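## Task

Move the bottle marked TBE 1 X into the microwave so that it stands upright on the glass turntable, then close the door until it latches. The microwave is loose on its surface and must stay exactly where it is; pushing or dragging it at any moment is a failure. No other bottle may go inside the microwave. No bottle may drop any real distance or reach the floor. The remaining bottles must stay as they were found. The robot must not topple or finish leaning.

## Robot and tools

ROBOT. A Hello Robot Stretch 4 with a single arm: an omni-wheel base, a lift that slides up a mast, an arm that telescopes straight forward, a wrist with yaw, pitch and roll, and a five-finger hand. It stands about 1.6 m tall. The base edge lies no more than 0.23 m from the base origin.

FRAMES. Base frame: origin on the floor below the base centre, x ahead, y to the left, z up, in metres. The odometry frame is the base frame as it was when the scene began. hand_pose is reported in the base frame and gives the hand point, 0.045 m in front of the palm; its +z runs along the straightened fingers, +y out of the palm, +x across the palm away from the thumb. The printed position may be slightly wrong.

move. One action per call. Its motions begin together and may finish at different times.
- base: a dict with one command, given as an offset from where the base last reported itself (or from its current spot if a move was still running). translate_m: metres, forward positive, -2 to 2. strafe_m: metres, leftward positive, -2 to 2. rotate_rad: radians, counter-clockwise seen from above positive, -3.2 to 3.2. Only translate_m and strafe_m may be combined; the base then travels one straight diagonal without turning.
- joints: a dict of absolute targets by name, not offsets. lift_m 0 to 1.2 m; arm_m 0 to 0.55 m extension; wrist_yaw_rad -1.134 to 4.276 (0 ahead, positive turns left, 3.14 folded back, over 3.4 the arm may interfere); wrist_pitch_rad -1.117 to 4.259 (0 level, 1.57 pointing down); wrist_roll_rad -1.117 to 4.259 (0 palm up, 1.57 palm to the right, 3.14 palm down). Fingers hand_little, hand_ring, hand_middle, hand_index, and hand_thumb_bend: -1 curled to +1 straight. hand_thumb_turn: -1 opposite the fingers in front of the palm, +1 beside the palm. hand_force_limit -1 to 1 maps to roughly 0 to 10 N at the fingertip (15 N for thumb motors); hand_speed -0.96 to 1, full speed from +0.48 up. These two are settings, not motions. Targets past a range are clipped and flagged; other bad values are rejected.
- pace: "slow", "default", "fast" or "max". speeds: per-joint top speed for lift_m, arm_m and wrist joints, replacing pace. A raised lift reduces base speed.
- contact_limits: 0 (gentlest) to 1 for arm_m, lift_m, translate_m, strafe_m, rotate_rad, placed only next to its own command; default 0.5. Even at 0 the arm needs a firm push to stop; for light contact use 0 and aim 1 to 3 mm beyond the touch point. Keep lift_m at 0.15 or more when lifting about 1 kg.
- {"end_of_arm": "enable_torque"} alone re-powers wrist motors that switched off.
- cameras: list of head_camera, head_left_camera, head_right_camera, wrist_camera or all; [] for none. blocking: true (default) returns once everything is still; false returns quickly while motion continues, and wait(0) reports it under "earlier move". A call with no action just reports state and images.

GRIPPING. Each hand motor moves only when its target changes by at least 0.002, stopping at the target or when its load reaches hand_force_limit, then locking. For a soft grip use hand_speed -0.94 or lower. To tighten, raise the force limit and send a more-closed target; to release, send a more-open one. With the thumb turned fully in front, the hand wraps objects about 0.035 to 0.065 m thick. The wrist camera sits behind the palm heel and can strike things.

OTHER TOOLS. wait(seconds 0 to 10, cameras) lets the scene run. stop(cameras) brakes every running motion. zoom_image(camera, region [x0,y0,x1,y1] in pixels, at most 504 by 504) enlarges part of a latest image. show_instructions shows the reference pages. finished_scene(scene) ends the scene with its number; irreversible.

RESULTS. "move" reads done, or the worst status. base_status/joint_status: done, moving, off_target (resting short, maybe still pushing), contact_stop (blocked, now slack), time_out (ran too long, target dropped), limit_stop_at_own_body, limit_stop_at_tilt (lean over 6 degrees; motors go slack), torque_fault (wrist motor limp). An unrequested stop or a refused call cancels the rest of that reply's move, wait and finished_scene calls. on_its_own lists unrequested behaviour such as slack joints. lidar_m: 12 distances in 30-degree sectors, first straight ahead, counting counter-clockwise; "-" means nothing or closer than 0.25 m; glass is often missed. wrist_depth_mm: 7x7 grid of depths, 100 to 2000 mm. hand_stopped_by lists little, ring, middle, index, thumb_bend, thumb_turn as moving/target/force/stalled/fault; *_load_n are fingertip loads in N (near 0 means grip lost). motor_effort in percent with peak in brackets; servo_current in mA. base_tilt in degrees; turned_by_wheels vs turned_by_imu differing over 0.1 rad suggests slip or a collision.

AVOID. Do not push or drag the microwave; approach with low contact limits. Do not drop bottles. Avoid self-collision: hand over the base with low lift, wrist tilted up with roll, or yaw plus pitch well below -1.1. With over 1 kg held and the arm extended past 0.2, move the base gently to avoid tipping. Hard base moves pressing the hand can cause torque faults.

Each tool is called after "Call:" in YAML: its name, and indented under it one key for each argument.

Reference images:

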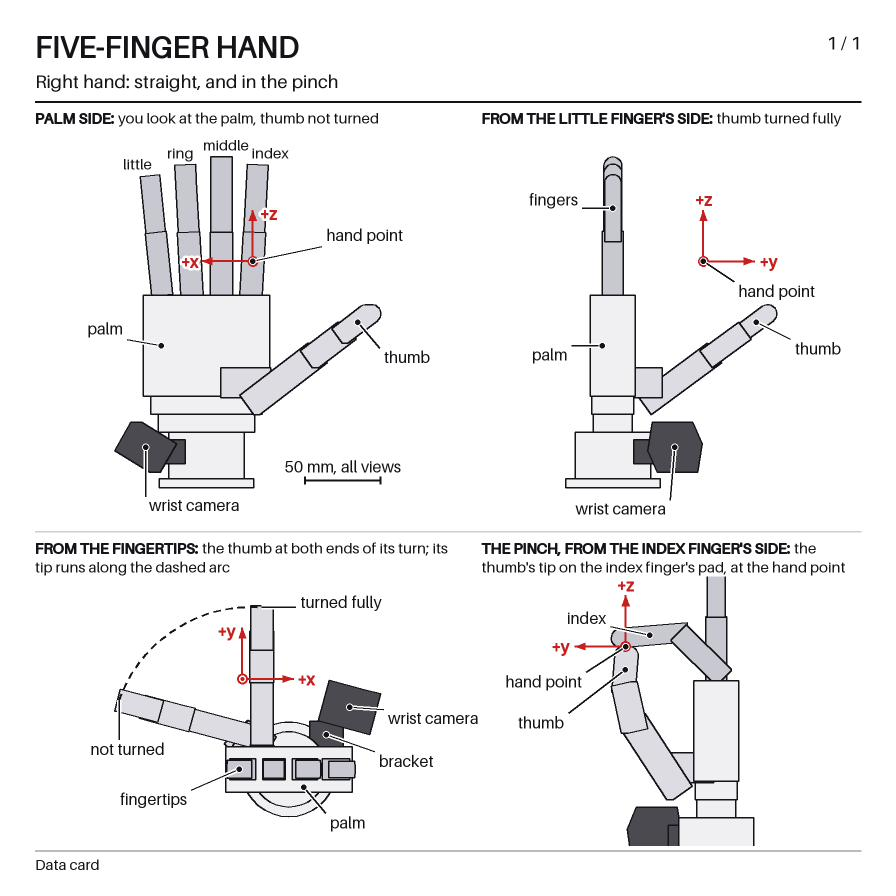

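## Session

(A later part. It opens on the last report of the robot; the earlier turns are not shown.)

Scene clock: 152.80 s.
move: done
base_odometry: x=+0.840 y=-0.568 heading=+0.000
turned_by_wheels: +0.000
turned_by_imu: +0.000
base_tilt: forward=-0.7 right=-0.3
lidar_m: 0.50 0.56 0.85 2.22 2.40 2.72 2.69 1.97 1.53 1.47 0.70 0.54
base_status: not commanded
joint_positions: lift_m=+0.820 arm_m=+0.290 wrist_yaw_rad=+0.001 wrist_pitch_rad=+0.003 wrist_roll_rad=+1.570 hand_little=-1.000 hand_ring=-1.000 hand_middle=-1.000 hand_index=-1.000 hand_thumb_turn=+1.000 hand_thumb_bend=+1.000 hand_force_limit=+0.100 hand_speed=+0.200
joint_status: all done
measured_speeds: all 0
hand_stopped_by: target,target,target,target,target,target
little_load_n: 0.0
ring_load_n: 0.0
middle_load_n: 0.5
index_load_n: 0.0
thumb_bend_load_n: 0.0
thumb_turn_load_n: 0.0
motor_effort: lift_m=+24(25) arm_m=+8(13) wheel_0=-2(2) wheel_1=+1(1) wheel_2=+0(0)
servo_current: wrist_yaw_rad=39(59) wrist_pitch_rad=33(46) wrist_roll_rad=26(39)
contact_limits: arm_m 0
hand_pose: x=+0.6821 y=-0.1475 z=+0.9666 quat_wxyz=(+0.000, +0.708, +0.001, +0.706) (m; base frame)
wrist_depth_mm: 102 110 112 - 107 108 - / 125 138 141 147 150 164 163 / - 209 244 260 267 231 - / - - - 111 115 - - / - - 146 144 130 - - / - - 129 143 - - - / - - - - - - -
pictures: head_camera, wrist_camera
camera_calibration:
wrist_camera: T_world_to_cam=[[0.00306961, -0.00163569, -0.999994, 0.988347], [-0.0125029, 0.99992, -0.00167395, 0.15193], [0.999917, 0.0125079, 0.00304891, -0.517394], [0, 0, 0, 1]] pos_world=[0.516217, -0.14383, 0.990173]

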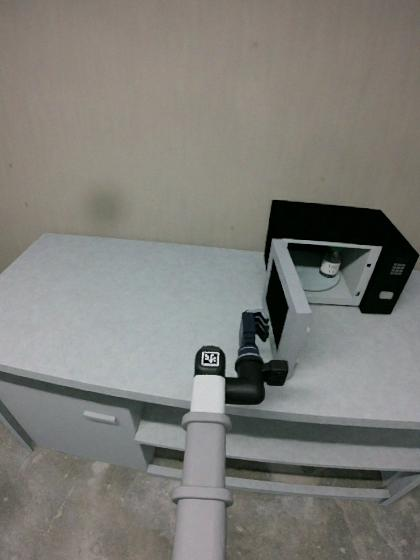

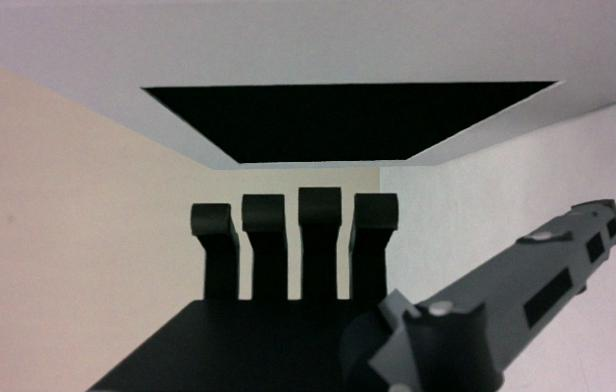

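Call:
move:
  base: {"strafe_m": -0.1}
  pace: "slow"
  contact_limits: {"strafe_m": 0.1}
  cameras: ["head_camera", "wrist_camera"]

Call:
move:
  base: {"strafe_m": -0.06}
  pace: "slow"
  contact_limits: {"strafe_m": 0.1}
  cameras: ["head_camera", "wrist_camera"]

Scene clock: 155.60 s.
move: done
base_odometry: x=+0.840 y=-0.668 heading=+0.001
turned_by_wheels: +0.000
turned_by_imu: +0.001
base_tilt: forward=-0.8 right=-0.3
lidar_m: 0.49 0.53 0.83 2.32 2.51 2.75 2.71 1.85 1.42 1.38 0.67 0.51
base_status: done
joint_positions: lift_m=+0.820 arm_m=+0.290 wrist_yaw_rad=+0.001 wrist_pitch_rad=+0.003 wrist_roll_rad=+1.570 hand_little=-1.000 hand_ring=-1.000 hand_middle=-1.000 hand_index=-1.000 hand_thumb_turn=+1.000 hand_thumb_bend=+1.000 hand_force_limit=+0.100 hand_speed=+0.200
joint_status: not commanded
measured_speeds: all 0
hand_stopped_by: target,target,target,target,target,target
little_load_n: 0.0
ring_load_n: 0.0
middle_load_n: -0.5
index_load_n: 0.0
thumb_bend_load_n: 0.0
thumb_turn_load_n: 0.0
motor_effort: lift_m=+24(25) arm_m=+8(8) wheel_0=+4(7) wheel_1=+0(11) wheel_2=+0(3)
servo_current: wrist_yaw_rad=33(52) wrist_pitch_rad=46(46) wrist_roll_rad=20(46)
contact_limits: arm_m 0; strafe_m 0.1
hand_pose: x=+0.6821 y=-0.1475 z=+0.9666 quat_wxyz=(+0.000, +0.708, +0.001, +0.706) (m; base frame)
wrist_depth_mm: - - - - 413 - - / - - - - - - - / - - - - - - - / 107 139 124 111 115 138 - / - - 146 144 144 241 - / - - 129 143 - - - / - - - - - - -
pictures: head_camera, wrist_camera
camera_calibration:
wrist_camera: T_world_to_cam=[[0.00306961, -0.00163569, -0.999994, 0.988347], [-0.0125029, 0.99992, -0.00167395, 0.15193], [0.999917, 0.0125079, 0.00304891, -0.517394], [0, 0, 0, 1]] pos_world=[0.516217, -0.14383, 0.990173]

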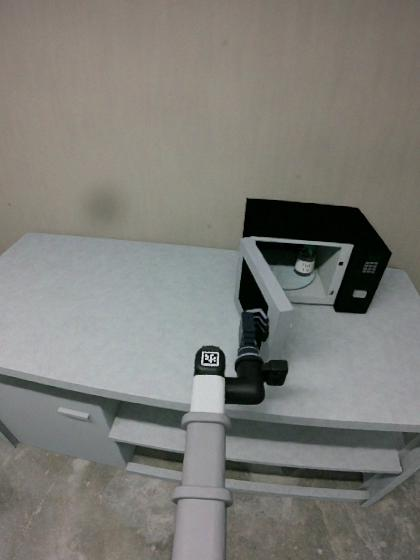

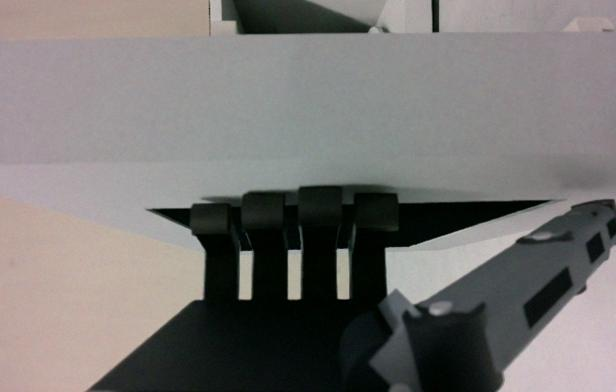

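Scene clock: 157.33 s.
move: done
base_odometry: x=+0.840 y=-0.728 heading=+0.001
turned_by_wheels: +0.000
turned_by_imu: +0.001
base_tilt: forward=-0.7 right=-0.3
lidar_m: 0.48 0.53 0.82 2.39 2.55 2.75 2.69 1.78 1.37 1.33 0.66 0.52
base_status: done
joint_positions: lift_m=+0.820 arm_m=+0.290 wrist_yaw_rad=+0.001 wrist_pitch_rad=+0.003 wrist_roll_rad=+1.570 hand_little=-1.000 hand_ring=-1.000 hand_middle=-1.000 hand_index=-1.000 hand_thumb_turn=+1.000 hand_thumb_bend=+1.000 hand_force_limit=+0.100 hand_speed=+0.200
joint_status: not commanded
measured_speeds: all 0
hand_stopped_by: target,target,target,target,target,target
little_load_n: -0.5
ring_load_n: 0.0
middle_load_n: 0.0
index_load_n: 0.0
thumb_bend_load_n: 0.0
thumb_turn_load_n: 0.0
motor_effort: lift_m=+24(25) arm_m=+8(8) wheel_0=+4(8) wheel_1=+0(9) wheel_2=+0(3)
servo_current: wrist_yaw_rad=52(52) wrist_pitch_rad=39(46) wrist_roll_rad=39(46)
contact_limits: arm_m 0; strafe_m 0.1
hand_pose: x=+0.6821 y=-0.1475 z=+0.9666 quat_wxyz=(+0.000, +0.708, +0.001, +0.706) (m; base frame)
wrist_depth_mm: - - 410 404 413 - - / 113 113 114 114 116 114 - / 106 107 107 107 107 109 - / 112 121 122 111 116 129 130 / - 167 146 144 167 203 - / - - 129 143 - - - / - - - - - - -
pictures: head_camera, wrist_camera
camera_calibration:
wrist_camera: T_world_to_cam=[[0.00306961, -0.00163569, -0.999994, 0.988347], [-0.0125029, 0.99992, -0.00167395, 0.15193], [0.999917, 0.0125079, 0.00304891, -0.517394], [0, 0, 0, 1]] pos_world=[0.516217, -0.14383, 0.990173]

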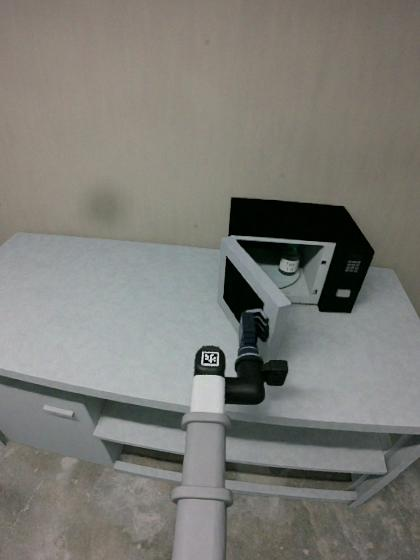

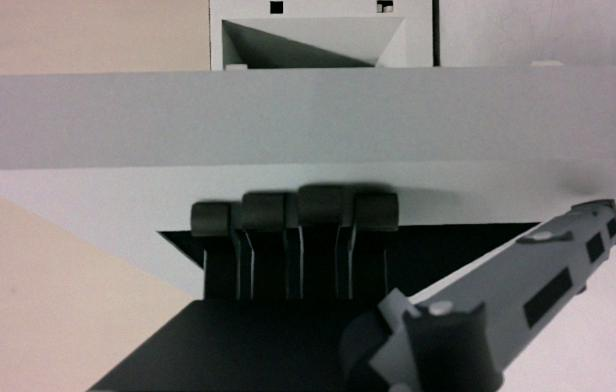

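Call:
move:
  base: {"strafe_m": -0.06}
  joints: {"arm_m": 0.322}
  pace: "slow"
  contact_limits: {"strafe_m": 0.1, "arm_m": 0}

Call:
move:
  base: {"strafe_m": -0.055}
  joints: {"arm_m": 0.353}
  pace: "slow"
  contact_limits: {"strafe_m": 0.1, "arm_m": 0}
  cameras: ["head_camera", "wrist_camera"]

Scene clock: 162.40 s.
move: done
base_odometry: x=+0.840 y=-0.788 heading=+0.001
turned_by_wheels: +0.000
turned_by_imu: +0.001
base_tilt: forward=-0.7 right=-0.3
lidar_m: 0.47 0.55 0.81 2.43 2.65 2.73 2.70 1.68 1.30 1.27 0.65 0.50
base_status: done
joint_positions: lift_m=+0.820 arm_m=+0.322 wrist_yaw_rad=+0.001 wrist_pitch_rad=+0.003 wrist_roll_rad=+1.570 hand_little=-1.000 hand_ring=-1.000 hand_middle=-1.000 hand_index=-1.000 hand_thumb_turn=+1.000 hand_thumb_bend=+1.000 hand_force_limit=+0.100 hand_speed=+0.200
joint_status: all done
measured_speeds: all 0
hand_stopped_by: target,target,target,target,target,target
little_load_n: 0.0
ring_load_n: 0.0
middle_load_n: 0.0
index_load_n: 0.0
thumb_bend_load_n: 0.0
thumb_turn_load_n: 0.0
motor_effort: lift_m=+24(25) arm_m=+8(12) wheel_0=+4(8) wheel_1=+0(8) wheel_2=+0(5)
servo_current: wrist_yaw_rad=39(52) wrist_pitch_rad=33(39) wrist_roll_rad=33(46)
contact_limits: arm_m 0; strafe_m 0.1
hand_pose: x=+0.7141 y=-0.1475 z=+0.9666 quat_wxyz=(+0.000, +0.708, +0.001, +0.706) (m; base frame)
wrist_depth_mm: - - 349 351 355 - - / 118 118 114 122 118 114 - / 112 113 118 115 116 121 - / 128 134 131 118 129 140 - / - 166 146 144 169 171 - / - 208 143 143 207 - - / - - - - - - -
pictures: none

Scene clock: 164.07 s.
move: done
base_odometry: x=+0.840 y=-0.842 heading=+0.001
turned_by_wheels: +0.000
turned_by_imu: +0.001
base_tilt: forward=-0.8 right=-0.2
lidar_m: 0.46 0.52 0.78 2.49 2.69 2.72 2.73 1.61 1.24 1.21 0.66 0.48
base_status: done
joint_positions: lift_m=+0.820 arm_m=+0.353 wrist_yaw_rad=+0.001 wrist_pitch_rad=+0.003 wrist_roll_rad=+1.570 hand_little=-1.000 hand_ring=-1.000 hand_middle=-1.000 hand_index=-1.000 hand_thumb_turn=+1.000 hand_thumb_bend=+1.000 hand_force_limit=+0.100 hand_speed=+0.200
joint_status: all done
measured_speeds: all 0
hand_stopped_by: target,target,target,target,target,target
little_load_n: 0.0
ring_load_n: 0.0
middle_load_n: 0.5
index_load_n: 0.0
thumb_bend_load_n: 0.0
thumb_turn_load_n: 0.5
motor_effort: lift_m=+24(25) arm_m=+8(12) wheel_0=+2(8) wheel_1=-1(9) wheel_2=+0(3)
servo_current: wrist_yaw_rad=39(52) wrist_pitch_rad=26(39) wrist_roll_rad=33(46)
contact_limits: arm_m 0; strafe_m 0.1
hand_pose: x=+0.7451 y=-0.1475 z=+0.9666 quat_wxyz=(+0.000, +0.708, +0.001, +0.706) (m; base frame)
wrist_depth_mm: - - 309 310 312 312 - / - 142 150 148 148 148 - / 129 130 131 131 132 133 - / 144 145 142 140 142 150 155 / - 165 147 144 168 169 - / - 187 129 143 188 - - / - - - - - - -
pictures: head_camera, wrist_camera
camera_calibration:
wrist_camera: T_world_to_cam=[[0.00306961, -0.00163569, -0.999994, 0.988154], [-0.0125029, 0.99992, -0.00167395, 0.152717], [0.999917, 0.0125079, 0.00304891, -0.580389], [0, 0, 0, 1]] pos_world=[0.579217, -0.14383, 0.990173]

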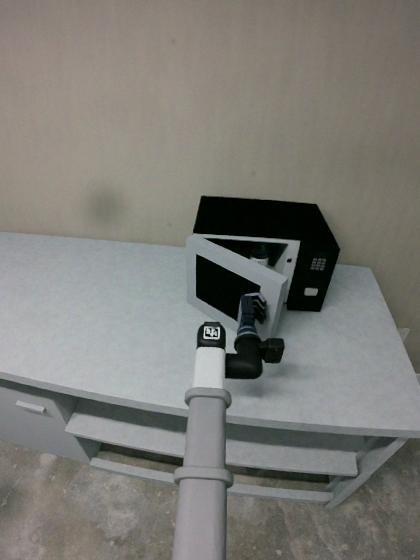

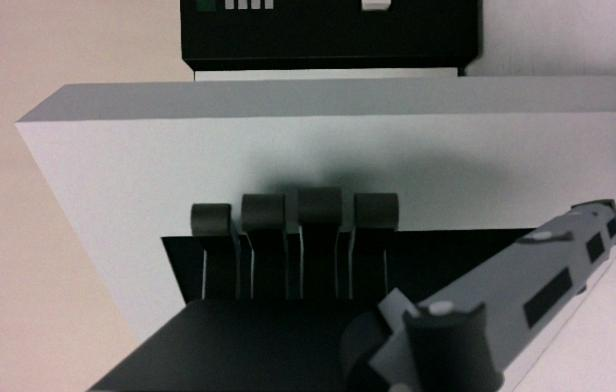

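Call:
move:
  base: {"strafe_m": -0.035}
  joints: {"arm_m": 0.398}
  pace: "slow"
  contact_limits: {"strafe_m": 0.1, "arm_m": 0}

Call:
move:
  joints: {"arm_m": 0.465}
  pace: "slow"
  contact_limits: {"arm_m": 0}
  cameras: ["head_camera", "wrist_camera"]

Scene clock: 165.97 s.
move: done
base_odometry: x=+0.840 y=-0.877 heading=+0.002
turned_by_wheels: +0.000
turned_by_imu: +0.001
base_tilt: forward=-0.7 right=-0.3
lidar_m: 0.48 0.53 0.79 2.53 2.71 2.76 2.71 1.59 1.22 1.18 0.66 0.49
base_status: done
joint_positions: lift_m=+0.820 arm_m=+0.398 wrist_yaw_rad=+0.001 wrist_pitch_rad=+0.003 wrist_roll_rad=+1.570 hand_little=-1.000 hand_ring=-1.000 hand_middle=-1.000 hand_index=-1.000 hand_thumb_turn=+1.000 hand_thumb_bend=+1.000 hand_force_limit=+0.100 hand_speed=+0.200
joint_status: all done
measured_speeds: all 0
hand_stopped_by: target,target,target,target,target,target
little_load_n: -0.5
ring_load_n: 0.0
middle_load_n: 0.5
index_load_n: 0.0
thumb_bend_load_n: 0.0
thumb_turn_load_n: 0.0
motor_effort: lift_m=+24(25) arm_m=+8(13) wheel_0=+2(8) wheel_1=+0(7) wheel_2=+0(4)
servo_current: wrist_yaw_rad=33(52) wrist_pitch_rad=46(46) wrist_roll_rad=26(46)
contact_limits: arm_m 0; strafe_m 0.1
hand_pose: x=+0.7901 y=-0.1475 z=+0.9666 quat_wxyz=(+0.000, +0.708, +0.001, +0.706) (m; base frame)
wrist_depth_mm: - - 266 268 267 272 - / - 152 268 268 270 270 - / 142 141 142 143 144 144 145 / - 153 148 118 150 155 156 / - 163 147 144 167 167 - / - 178 143 143 178 - - / - - - - - - -
pictures: none

Scene clock: 167.90 s.
move: done
base_odometry: x=+0.840 y=-0.877 heading=+0.002
turned_by_wheels: +0.000
turned_by_imu: +0.000
base_tilt: forward=-0.7 right=-0.3
lidar_m: 0.48 0.52 0.81 2.53 2.73 2.77 2.73 1.57 1.18 1.16 0.66 0.50
base_status: not commanded
joint_positions: lift_m=+0.820 arm_m=+0.465 wrist_yaw_rad=+0.000 wrist_pitch_rad=+0.003 wrist_roll_rad=+1.570 hand_little=-1.000 hand_ring=-1.000 hand_middle=-1.000 hand_index=-1.000 hand_thumb_turn=+1.000 hand_thumb_bend=+1.000 hand_force_limit=+0.100 hand_speed=+0.200
joint_status: all done
measured_speeds: all 0
hand_stopped_by: target,target,target,target,target,target
little_load_n: -0.5
ring_load_n: 0.0
middle_load_n: 0.0
index_load_n: 0.0
thumb_bend_load_n: 0.0
thumb_turn_load_n: 0.0
motor_effort: lift_m=+24(25) arm_m=+9(14) wheel_0=+2(3) wheel_1=+0(1) wheel_2=+0(0)
servo_current: wrist_yaw_rad=39(59) wrist_pitch_rad=33(39) wrist_roll_rad=39(46)
contact_limits: arm_m 0; strafe_m 0.1
hand_pose: x=+0.8570 y=-0.1475 z=+0.9666 quat_wxyz=(+0.000, +0.708, +0.001, +0.706) (m; base frame)
wrist_depth_mm: - 201 201 202 202 204 205 / 147 147 148 148 148 150 150 / 151 152 153 153 154 154 154 / - 157 157 115 117 160 160 / - 161 147 144 164 166 - / - 166 129 144 168 - - / - - - - - - -
pictures: head_camera, wrist_camera
camera_calibration:
wrist_camera: T_world_to_cam=[[0.00306894, -0.00163578, -0.999994, 0.987811], [-0.0121029, 0.999925, -0.00167281, 0.153838], [0.999922, 0.0121079, 0.00304891, -0.69234], [0, 0, 0, 1]] pos_world=[0.691116, -0.143828, 0.990173]

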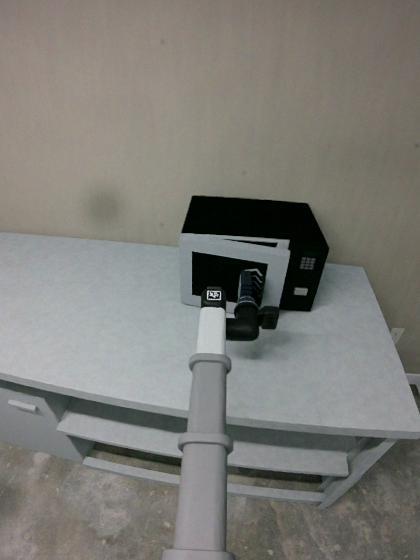

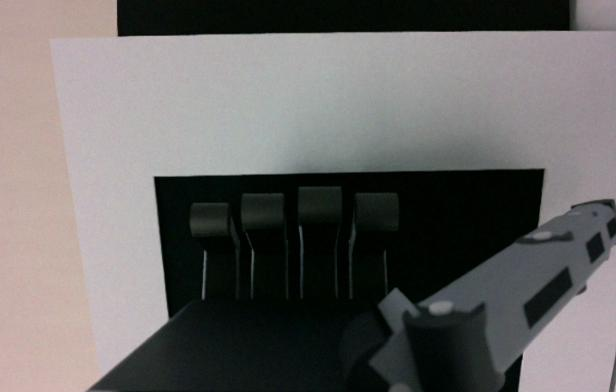

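Call:
move:
  joints: {"arm_m": 0.484}
  pace: "slow"
  contact_limits: {"arm_m": 0}

Call:
move:
  joints: {"arm_m": 0.494}
  speeds: {"arm_m": 0.03}
  contact_limits: {"arm_m": 0.1}
  cameras: ["head_camera", "wrist_camera"]

Scene clock: 169.37 s.
move: done
base_odometry: x=+0.840 y=-0.877 heading=+0.002
turned_by_wheels: +0.000
turned_by_imu: +0.000
base_tilt: forward=-0.7 right=-0.3
lidar_m: 0.47 0.54 0.79 2.52 2.77 2.74 2.74 1.58 1.20 1.16 0.60 0.49
base_status: not commanded
joint_positions: lift_m=+0.820 arm_m=+0.484 wrist_yaw_rad=+0.000 wrist_pitch_rad=+0.003 wrist_roll_rad=+1.570 hand_little=-1.000 hand_ring=-1.000 hand_middle=-1.000 hand_index=-1.000 hand_thumb_turn=+1.000 hand_thumb_bend=+1.000 hand_force_limit=+0.100 hand_speed=+0.200
joint_status: all done
measured_speeds: all 0
hand_stopped_by: target,target,target,target,target,target
little_load_n: -0.5
ring_load_n: 0.0
middle_load_n: 0.0
index_load_n: 0.0
thumb_bend_load_n: 0.0
thumb_turn_load_n: 0.0
motor_effort: lift_m=+24(24) arm_m=+9(12) wheel_0=+2(3) wheel_1=+0(1) wheel_2=+0(0)
servo_current: wrist_yaw_rad=39(52) wrist_pitch_rad=33(39) wrist_roll_rad=39(39)
contact_limits: arm_m 0; strafe_m 0.1
hand_pose: x=+0.8760 y=-0.1476 z=+0.9666 quat_wxyz=(+0.000, +0.708, +0.000, +0.706) (m; base frame)
wrist_depth_mm: - 151 151 183 153 154 186 / 152 153 153 154 154 154 156 / - 155 156 157 157 158 158 / - 158 159 116 160 162 161 / - 161 147 144 164 165 - / - 164 129 143 167 - - / - - - - - - -
pictures: none

Scene clock: 170.07 s.
move: done
base_odometry: x=+0.840 y=-0.877 heading=+0.002
turned_by_wheels: +0.000
turned_by_imu: +0.000
base_tilt: forward=-0.7 right=-0.3
lidar_m: 0.48 0.53 0.77 2.52 2.77 2.74 2.75 1.58 1.23 1.17 0.65 0.49
base_status: not commanded
joint_positions: lift_m=+0.820 arm_m=+0.494 wrist_yaw_rad=+0.000 wrist_pitch_rad=+0.003 wrist_roll_rad=+1.570 hand_little=-1.000 hand_ring=-1.000 hand_middle=-1.000 hand_index=-1.000 hand_thumb_turn=+1.000 hand_thumb_bend=+1.000 hand_force_limit=+0.100 hand_speed=+0.200
joint_status: all done
measured_speeds: all 0
hand_stopped_by: target,target,target,target,target,target
little_load_n: -0.5
ring_load_n: 0.0
middle_load_n: 0.0
index_load_n: 0.0
thumb_bend_load_n: 0.0
thumb_turn_load_n: 0.0
motor_effort: lift_m=+24(25) arm_m=+8(12) wheel_0=+2(3) wheel_1=+0(0) wheel_2=+0(1)
servo_current: wrist_yaw_rad=39(46) wrist_pitch_rad=39(39) wrist_roll_rad=26(46)
contact_limits: arm_m 0.1; strafe_m 0.1
hand_pose: x=+0.8860 y=-0.1476 z=+0.9666 quat_wxyz=(+0.000, +0.708, +0.000, +0.706) (m; base frame)
wrist_depth_mm: - 154 155 156 156 157 175 / - 155 156 157 158 158 158 / - 157 158 160 159 160 160 / - 160 161 160 162 163 163 / - 161 147 144 164 165 - / - 163 129 143 144 - - / - - - - - - -
pictures: head_camera, wrist_camera
camera_calibration:
wrist_camera: T_world_to_cam=[[0.0030681, -0.00163732, -0.999994, 0.987722], [-0.0116029, 0.999931, -0.00167282, 0.153928], [0.999928, 0.0116079, 0.00304889, -0.721411], [0, 0, 0, 1]] pos_world=[0.720115, -0.143926, 0.990173]

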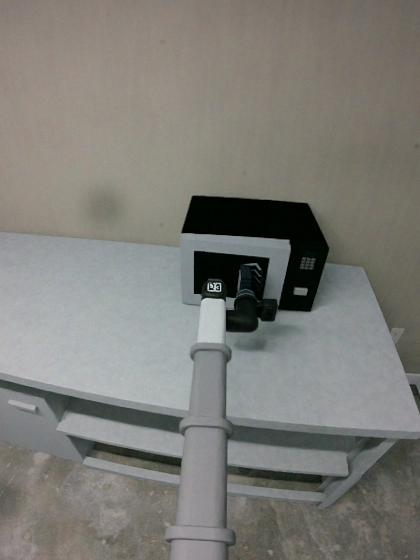

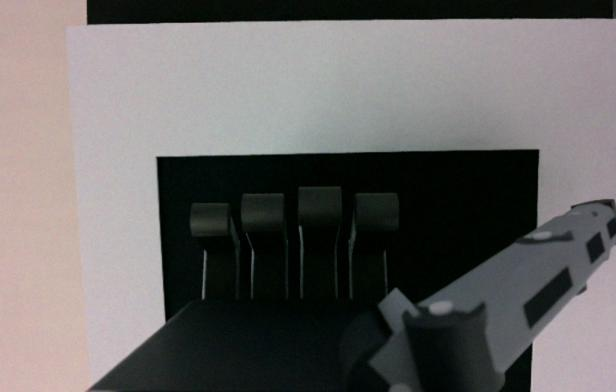

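Call:
move:
  joints: {"arm_m": 0.502}
  speeds: {"arm_m": 0.03}
  contact_limits: {"arm_m": 0.1}
  cameras: ["wrist_camera"]

Scene clock: 171.00 s.
move: done
base_odometry: x=+0.840 y=-0.877 heading=+0.002
turned_by_wheels: +0.000
turned_by_imu: +0.000
base_tilt: forward=-0.6 right=-0.3
lidar_m: 0.49 0.53 0.77 2.52 2.75 2.77 2.73 1.55 1.18 1.18 0.64 0.49
base_status: not commanded
joint_positions: lift_m=+0.820 arm_m=+0.502 wrist_yaw_rad=-0.002 wrist_pitch_rad=+0.003 wrist_roll_rad=+1.570 hand_little=-1.000 hand_ring=-1.000 hand_middle=-1.000 hand_index=-1.000 hand_thumb_turn=+1.000 hand_thumb_bend=+1.000 hand_force_limit=+0.100 hand_speed=+0.200
joint_status: all done
measured_speeds: all 0
hand_stopped_by: target,target,target,target,target,target
little_load_n: -3.0
ring_load_n: 0.0
middle_load_n: 0.0
index_load_n: -0.5
thumb_bend_load_n: 0.0
thumb_turn_load_n: 0.0
motor_effort: lift_m=+24(25) arm_m=+11(15) wheel_0=+2(2) wheel_1=+0(1) wheel_2=-1(2)
servo_current: wrist_yaw_rad=59(59) wrist_pitch_rad=33(39) wrist_roll_rad=46(46)
contact_limits: arm_m 0.1; strafe_m 0.1
hand_pose: x=+0.8936 y=-0.1480 z=+0.9666 quat_wxyz=(+0.001, +0.708, +0.000, +0.706) (m; base frame)
wrist_depth_mm: - 157 157 158 158 159 160 / - 157 158 159 159 160 160 / - 159 159 160 160 161 162 / - 160 162 161 162 163 163 / - 160 147 144 164 165 - / - 162 129 144 - - - / - - - - - - -
pictures: wrist_camera
camera_calibration:
wrist_camera: T_world_to_cam=[[0.00306537, -0.00164342, -0.999994, 0.987699], [-0.0100028, 0.999949, -0.00167401, 0.15295], [0.999945, 0.0100079, 0.00304878, -0.729249], [0, 0, 0, 1]] pos_world=[0.727711, -0.144021, 0.990173]

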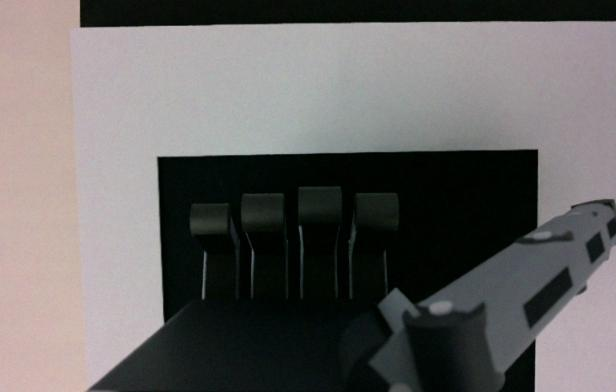

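Call:
move:
  joints: {"arm_m": 0.51}
  speeds: {"arm_m": 0.03}
  contact_limits: {"arm_m": 0.1}
  cameras: ["wrist_camera"]

Scene clock: 171.73 s.
move: contact_stop
base_odometry: x=+0.840 y=-0.877 heading=+0.002
turned_by_wheels: +0.000
turned_by_imu: +0.001
base_tilt: forward=-0.7 right=-0.4
lidar_m: 0.48 0.52 0.77 2.53 2.74 2.76 2.75 1.56 1.21 1.18 0.66 0.51
base_status: not commanded
joint_positions: lift_m=+0.820 arm_m=+0.506 wrist_yaw_rad=-0.005 wrist_pitch_rad=+0.003 wrist_roll_rad=+1.570 hand_little=-1.001 hand_ring=-1.000 hand_middle=-1.000 hand_index=-1.000 hand_thumb_turn=+1.000 hand_thumb_bend=+1.000 hand_force_limit=+0.100 hand_speed=+0.200
joint_status: arm_m contact_stop (moved +0.005 of +0.008)
measured_speeds: all 0
hand_stopped_by: target,target,target,target,target,target
little_load_n: -6.0
ring_load_n: -0.5
middle_load_n: 0.0
index_load_n: 0.0
thumb_bend_load_n: 0.5
thumb_turn_load_n: 0.0
on_its_own: arm_m is slack since a contact_stop
motor_effort: lift_m=+25(25) arm_m=+0(18) wheel_0=+6(6) wheel_1=+4(4) wheel_2=-3(3)
servo_current: wrist_yaw_rad=46(59) wrist_pitch_rad=33(46) wrist_roll_rad=39(46)
contact_limits: arm_m 0.1; strafe_m 0.1
hand_pose: x=+0.8977 y=-0.1488 z=+0.9666 quat_wxyz=(+0.002, +0.708, -0.001, +0.706) (m; base frame)
wrist_depth_mm: - 158 159 160 160 160 168 / - 158 159 159 160 160 161 / - 160 160 160 160 161 161 / - 160 162 162 162 163 163 / - 160 147 144 163 164 - / - 161 129 143 - - - / - - - - - - -
pictures: wrist_camera
camera_calibration:
wrist_camera: T_world_to_cam=[[0.00305949, -0.00165231, -0.999994, 0.98769], [-0.00660284, 0.999977, -0.00167248, 0.150693], [0.999974, 0.00660792, 0.0030485, -0.73385], [0, 0, 0, 1]] pos_world=[0.731803, -0.144208, 0.990173]

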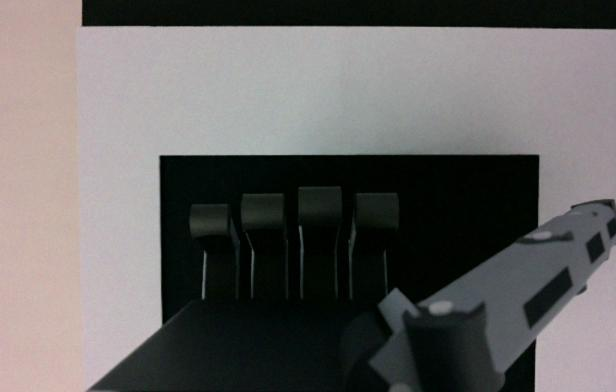

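Call:
move:
  joints: {"arm_m": 0.47}
  pace: "slow"
  cameras: ["head_camera", "wrist_camera", "head_right_camera"]

Call:
zoom_image:
  camera: "head_camera"
  region: [160, 180, 350, 330]

Scene clock: 173.87 s.
move: done
base_odometry: x=+0.840 y=-0.877 heading=+0.002
turned_by_wheels: +0.000
turned_by_imu: +0.000
base_tilt: forward=-0.7 right=-0.3
lidar_m: 0.47 0.54 0.80 2.52 2.73 2.78 2.74 1.57 1.21 1.17 0.63 0.49
base_status: not commanded
joint_positions: lift_m=+0.820 arm_m=+0.470 wrist_yaw_rad=-0.002 wrist_pitch_rad=+0.003 wrist_roll_rad=+1.570 hand_little=-1.000 hand_ring=-1.000 hand_middle=-1.000 hand_index=-1.000 hand_thumb_turn=+1.000 hand_thumb_bend=+1.000 hand_force_limit=+0.100 hand_speed=+0.200
joint_status: all done
measured_speeds: all 0
hand_stopped_by: target,target,target,target,target,target
little_load_n: 0.0
ring_load_n: 0.0
middle_load_n: 0.0
index_load_n: 0.0
thumb_bend_load_n: 0.0
thumb_turn_load_n: 0.0
motor_effort: lift_m=+24(25) arm_m=-8(13) wheel_0=+3(6) wheel_1=+2(5) wheel_2=-2(3)
servo_current: wrist_yaw_rad=39(52) wrist_pitch_rad=33(46) wrist_roll_rad=46(46)
contact_limits: strafe_m 0.1
hand_pose: x=+0.8623 y=-0.1480 z=+0.9666 quat_wxyz=(+0.001, +0.708, +0.000, +0.706) (m; base frame)
wrist_depth_mm: - 193 195 196 196 198 198 / - 182 182 182 184 184 186 / - 183 183 185 186 186 187 / - 185 187 115 188 190 189 / - 188 147 144 190 192 - / - 189 129 143 192 - - / - - - - - - -
pictures: head_camera, head_right_camera, wrist_camera
camera_calibration:
wrist_camera: T_world_to_cam=[[0.00306555, -0.00164311, -0.999994, 0.987795], [-0.0101028, 0.999948, -0.001674, 0.152707], [0.999944, 0.0101079, 0.00304878, -0.697936], [0, 0, 0, 1]] pos_world=[0.696411, -0.144021, 0.990173]

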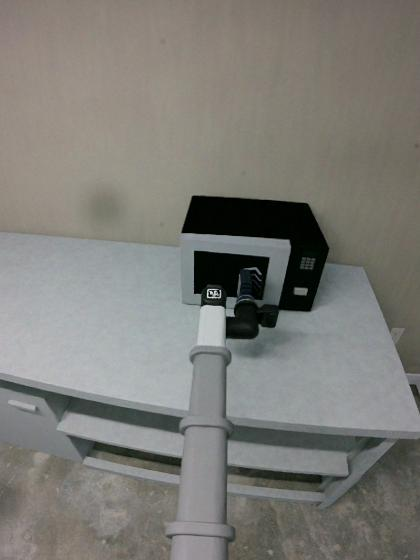

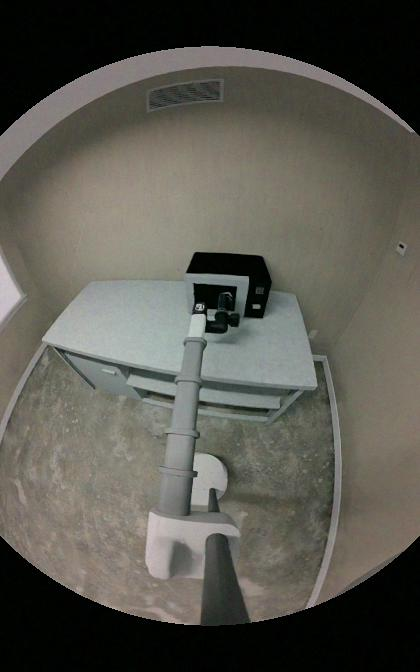

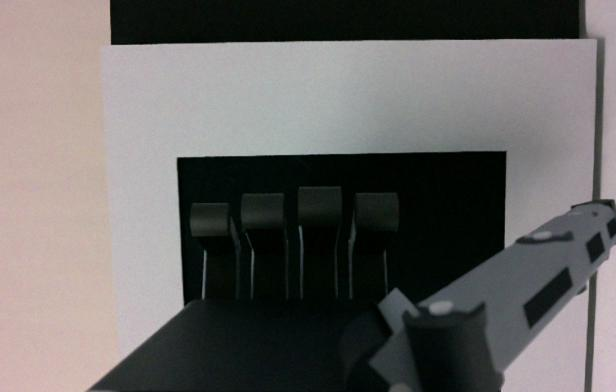

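Scaled by 2.653 from the camera's 420x560 image, which has a finer 600x800 frame.

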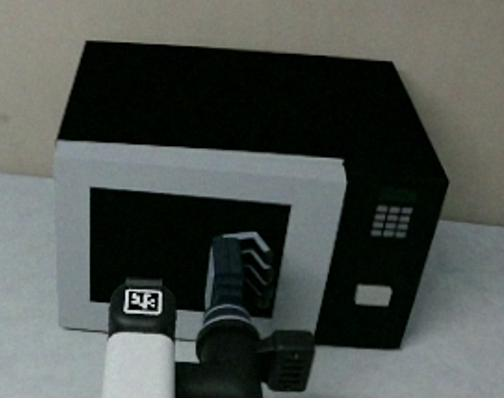

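Call:
move:
  base: {"strafe_m": -0.043}
  pace: "slow"
  contact_limits: {"strafe_m": 0.1}
  cameras: ["wrist_camera"]

Call:
move:
  joints: {"arm_m": 0.515}
  speeds: {"arm_m": 0.05}
  contact_limits: {"arm_m": 0.12}
  cameras: ["wrist_camera"]

Scene clock: 176.20 s.
move: done
base_odometry: x=+0.840 y=-0.920 heading=+0.002
turned_by_wheels: +0.000
turned_by_imu: +0.001
base_tilt: forward=-0.7 right=-0.3
lidar_m: 0.49 0.52 0.77 2.55 2.74 2.74 2.74 1.49 1.18 1.12 0.63 0.49
base_status: done
joint_positions: lift_m=+0.820 arm_m=+0.470 wrist_yaw_rad=-0.002 wrist_pitch_rad=+0.003 wrist_roll_rad=+1.570 hand_little=-1.000 hand_ring=-1.000 hand_middle=-1.000 hand_index=-1.000 hand_thumb_turn=+1.000 hand_thumb_bend=+1.000 hand_force_limit=+0.100 hand_speed=+0.200
joint_status: not commanded
measured_speeds: all 0
hand_stopped_by: target,target,target,target,target,target
little_load_n: 0.0
ring_load_n: 0.5
middle_load_n: 0.0
index_load_n: 0.0
thumb_bend_load_n: 0.0
thumb_turn_load_n: 0.0
motor_effort: lift_m=+24(25) arm_m=-8(8) wheel_0=+1(7) wheel_1=-1(10) wheel_2=+0(3)
servo_current: wrist_yaw_rad=39(59) wrist_pitch_rad=33(39) wrist_roll_rad=46(46)
contact_limits: strafe_m 0.1
hand_pose: x=+0.8623 y=-0.1480 z=+0.9666 quat_wxyz=(+0.001, +0.708, +0.000, +0.706) (m; base frame)
wrist_depth_mm: - 194 195 196 196 198 197 / - 195 196 196 198 198 198 / - 182 182 183 183 184 185 / - 183 183 118 184 186 186 / - 185 147 144 189 190 - / - 187 129 143 - - - / - - - - - - -
pictures: wrist_camera
camera_calibration:
wrist_camera: T_world_to_cam=[[0.00306555, -0.00164311, -0.999994, 0.987795], [-0.0101028, 0.999948, -0.001674, 0.152707], [0.999944, 0.0101079, 0.00304878, -0.697936], [0, 0, 0, 1]] pos_world=[0.696411, -0.144021, 0.990173]

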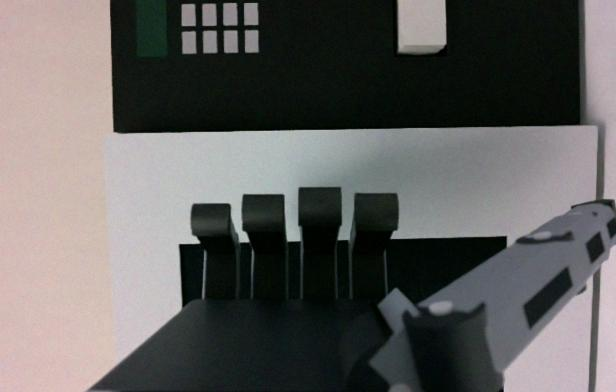

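Scene clock: 177.50 s.
move: contact_stop
base_odometry: x=+0.839 y=-0.920 heading=+0.002
turned_by_wheels: +0.000
turned_by_imu: +0.003
base_tilt: forward=-0.7 right=-0.3
lidar_m: 0.45 0.52 0.80 2.54 2.79 2.79 2.73 1.50 1.18 1.13 0.64 0.49
base_status: not commanded
joint_positions: lift_m=+0.820 arm_m=+0.511 wrist_yaw_rad=-0.007 wrist_pitch_rad=+0.003 wrist_roll_rad=+1.570 hand_little=-1.001 hand_ring=-1.000 hand_middle=-1.000 hand_index=-1.000 hand_thumb_turn=+1.000 hand_thumb_bend=+1.000 hand_force_limit=+0.100 hand_speed=+0.200
joint_status: arm_m contact_stop (moved +0.041 of +0.045)
measured_speeds: all 0
hand_stopped_by: target,target,target,target,target,target
little_load_n: -4.5
ring_load_n: -3.0
middle_load_n: 0.5
index_load_n: 0.0
thumb_bend_load_n: 0.0
thumb_turn_load_n: 0.0
on_its_own: arm_m is slack since a contact_stop (your +0.515 is given up)
motor_effort: lift_m=+24(25) arm_m=+0(16) wheel_0=+8(8) wheel_1=+4(6) wheel_2=-6(6)
servo_current: wrist_yaw_rad=39(52) wrist_pitch_rad=39(46) wrist_roll_rad=33(46)
contact_limits: arm_m 0.12; strafe_m 0.1
hand_pose: x=+0.9021 y=-0.1492 z=+0.9666 quat_wxyz=(+0.003, +0.708, -0.002, +0.706) (m; base frame)
wrist_depth_mm: - 160 161 162 163 163 164 / - 161 162 162 162 163 163 / - 160 162 162 163 164 164 / - 161 161 118 163 163 164 / - 160 147 144 164 163 - / - 161 129 144 - - - / - - - - - - -
pictures: wrist_camera
camera_calibration:
wrist_camera: T_world_to_cam=[[0.00305628, -0.00165906, -0.999994, 0.987677], [-0.00480286, 0.999987, -0.00167373, 0.149494], [0.999984, 0.00480795, 0.00304827, -0.738612], [0, 0, 0, 1]] pos_world=[0.736299, -0.144302, 0.990173]

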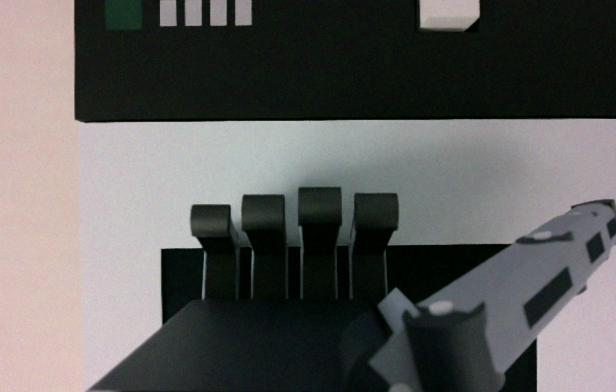

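Call:
move:
  joints: {"arm_m": 0.47}
  pace: "slow"
  cameras: ["wrist_camera", "head_camera"]

Call:
zoom_image:
  camera: "head_camera"
  region: [150, 180, 340, 330]

Scene clock: 179.33 s.
move: done
base_odometry: x=+0.840 y=-0.921 heading=+0.002
turned_by_wheels: -0.001
turned_by_imu: +0.000
base_tilt: forward=-0.7 right=-0.3
lidar_m: 0.48 0.53 0.78 2.56 2.79 2.77 2.75 1.51 1.17 1.14 0.63 0.47
base_status: not commanded
joint_positions: lift_m=+0.820 arm_m=+0.470 wrist_yaw_rad=-0.001 wrist_pitch_rad=+0.003 wrist_roll_rad=+1.570 hand_little=-1.000 hand_ring=-1.000 hand_middle=-1.000 hand_index=-1.000 hand_thumb_turn=+1.000 hand_thumb_bend=+1.000 hand_force_limit=+0.100 hand_speed=+0.200
joint_status: all done
measured_speeds: all 0
hand_stopped_by: target,target,target,target,target,target
little_load_n: 0.0
ring_load_n: 0.0
middle_load_n: 0.0
index_load_n: 0.0
thumb_bend_load_n: 0.0
thumb_turn_load_n: 0.0
motor_effort: lift_m=+24(25) arm_m=-8(11) wheel_0=+0(8) wheel_1=+1(4) wheel_2=-1(6)
servo_current: wrist_yaw_rad=46(52) wrist_pitch_rad=39(46) wrist_roll_rad=46(46)
contact_limits: strafe_m 0.1
hand_pose: x=+0.8623 y=-0.1479 z=+0.9666 quat_wxyz=(+0.001, +0.708, +0.000, +0.706) (m; base frame)
wrist_depth_mm: - 194 196 196 196 197 198 / - 195 196 196 198 198 199 / - 195 195 196 196 197 197 / - 195 196 115 196 198 199 / - 196 146 144 200 199 - / - 196 143 143 200 - - / - - - - - - -
pictures: head_camera, wrist_camera
camera_calibration:
wrist_camera: T_world_to_cam=[[0.00306589, -0.00164249, -0.999994, 0.987795], [-0.0103028, 0.999946, -0.001674, 0.152846], [0.999942, 0.0103079, 0.0030488, -0.697906], [0, 0, 0, 1]] pos_world=[0.696412, -0.144022, 0.990173]

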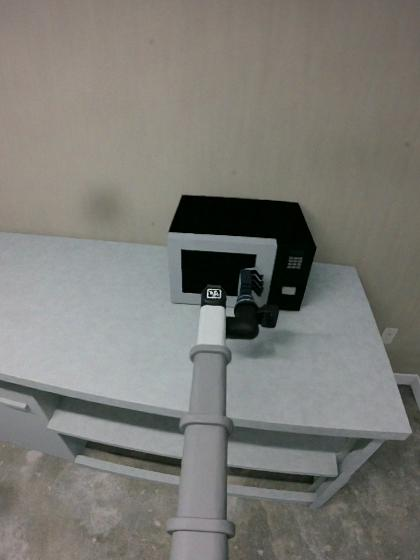

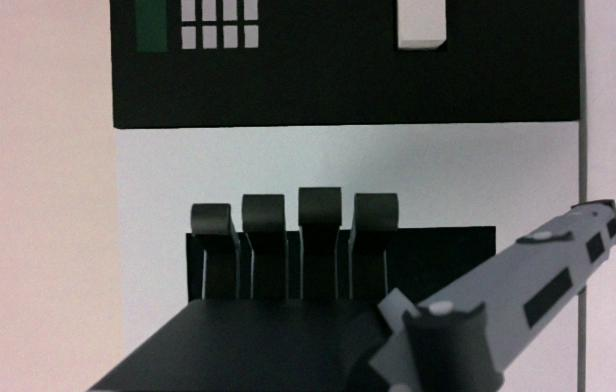

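Scaled by 2.653 from the camera's 420x560 image, which has a finer 600x800 frame.

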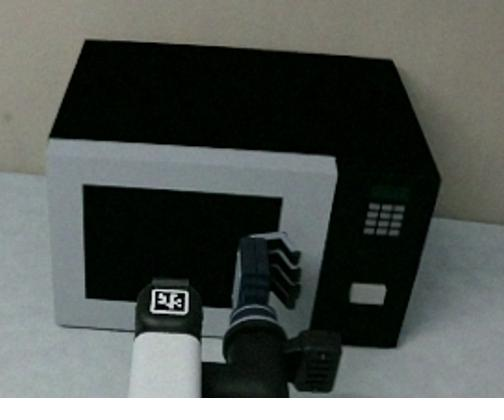

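Call:
move:
  joints: {"arm_m": 0.3}
  cameras: ["head_camera", "wrist_camera"]

Scene clock: 181.17 s.
move: done
base_odometry: x=+0.840 y=-0.921 heading=+0.002
turned_by_wheels: +0.000
turned_by_imu: +0.000
base_tilt: forward=-0.7 right=-0.3
lidar_m: 0.46 0.53 0.77 2.58 2.78 2.77 2.75 1.48 1.15 1.14 0.62 0.47
base_status: not commanded
joint_positions: lift_m=+0.820 arm_m=+0.300 wrist_yaw_rad=-0.001 wrist_pitch_rad=+0.003 wrist_roll_rad=+1.570 hand_little=-1.000 hand_ring=-1.000 hand_middle=-1.000 hand_index=-1.000 hand_thumb_turn=+1.000 hand_thumb_bend=+1.000 hand_force_limit=+0.100 hand_speed=+0.200
joint_status: all done
measured_speeds: all 0
hand_stopped_by: target,target,target,target,target,target
little_load_n: 0.0
ring_load_n: 0.0
middle_load_n: 0.0
index_load_n: 0.0
thumb_bend_load_n: 0.0
thumb_turn_load_n: 0.0
motor_effort: lift_m=+24(25) arm_m=-8(12) wheel_0=+0(1) wheel_1=+0(1) wheel_2=-1(2)
servo_current: wrist_yaw_rad=52(52) wrist_pitch_rad=39(39) wrist_roll_rad=33(46)
contact_limits: strafe_m 0.1
hand_pose: x=+0.6923 y=-0.1479 z=+0.9666 quat_wxyz=(+0.001, +0.708, +0.000, +0.706) (m; base frame)
wrist_depth_mm: - - - - 364 - - / - - 364 364 366 370 - / - - 364 366 368 - - / - - 364 118 364 - - / - - 146 144 146 - - / - - 129 143 - - - / - - - - - - -
pictures: head_camera, wrist_camera
camera_calibration:
wrist_camera: T_world_to_cam=[[0.00306589, -0.00164134, -0.999994, 0.988317], [-0.0103029, 0.999946, -0.00167285, 0.151094], [0.999942, 0.0103079, 0.00304882, -0.527916], [0, 0, 0, 1]] pos_world=[0.526412, -0.144022, 0.990173]

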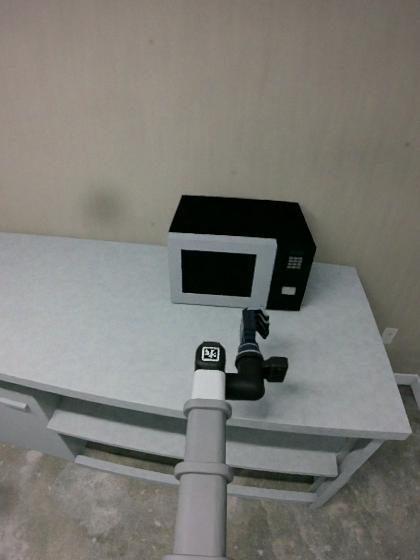

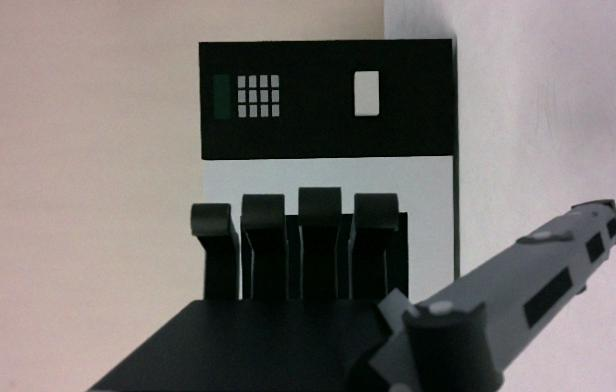

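Door flush and latched; the microwave hasn't moved.

Call:
finished_scene:
  scene: 2

The scene is finished: the task was done.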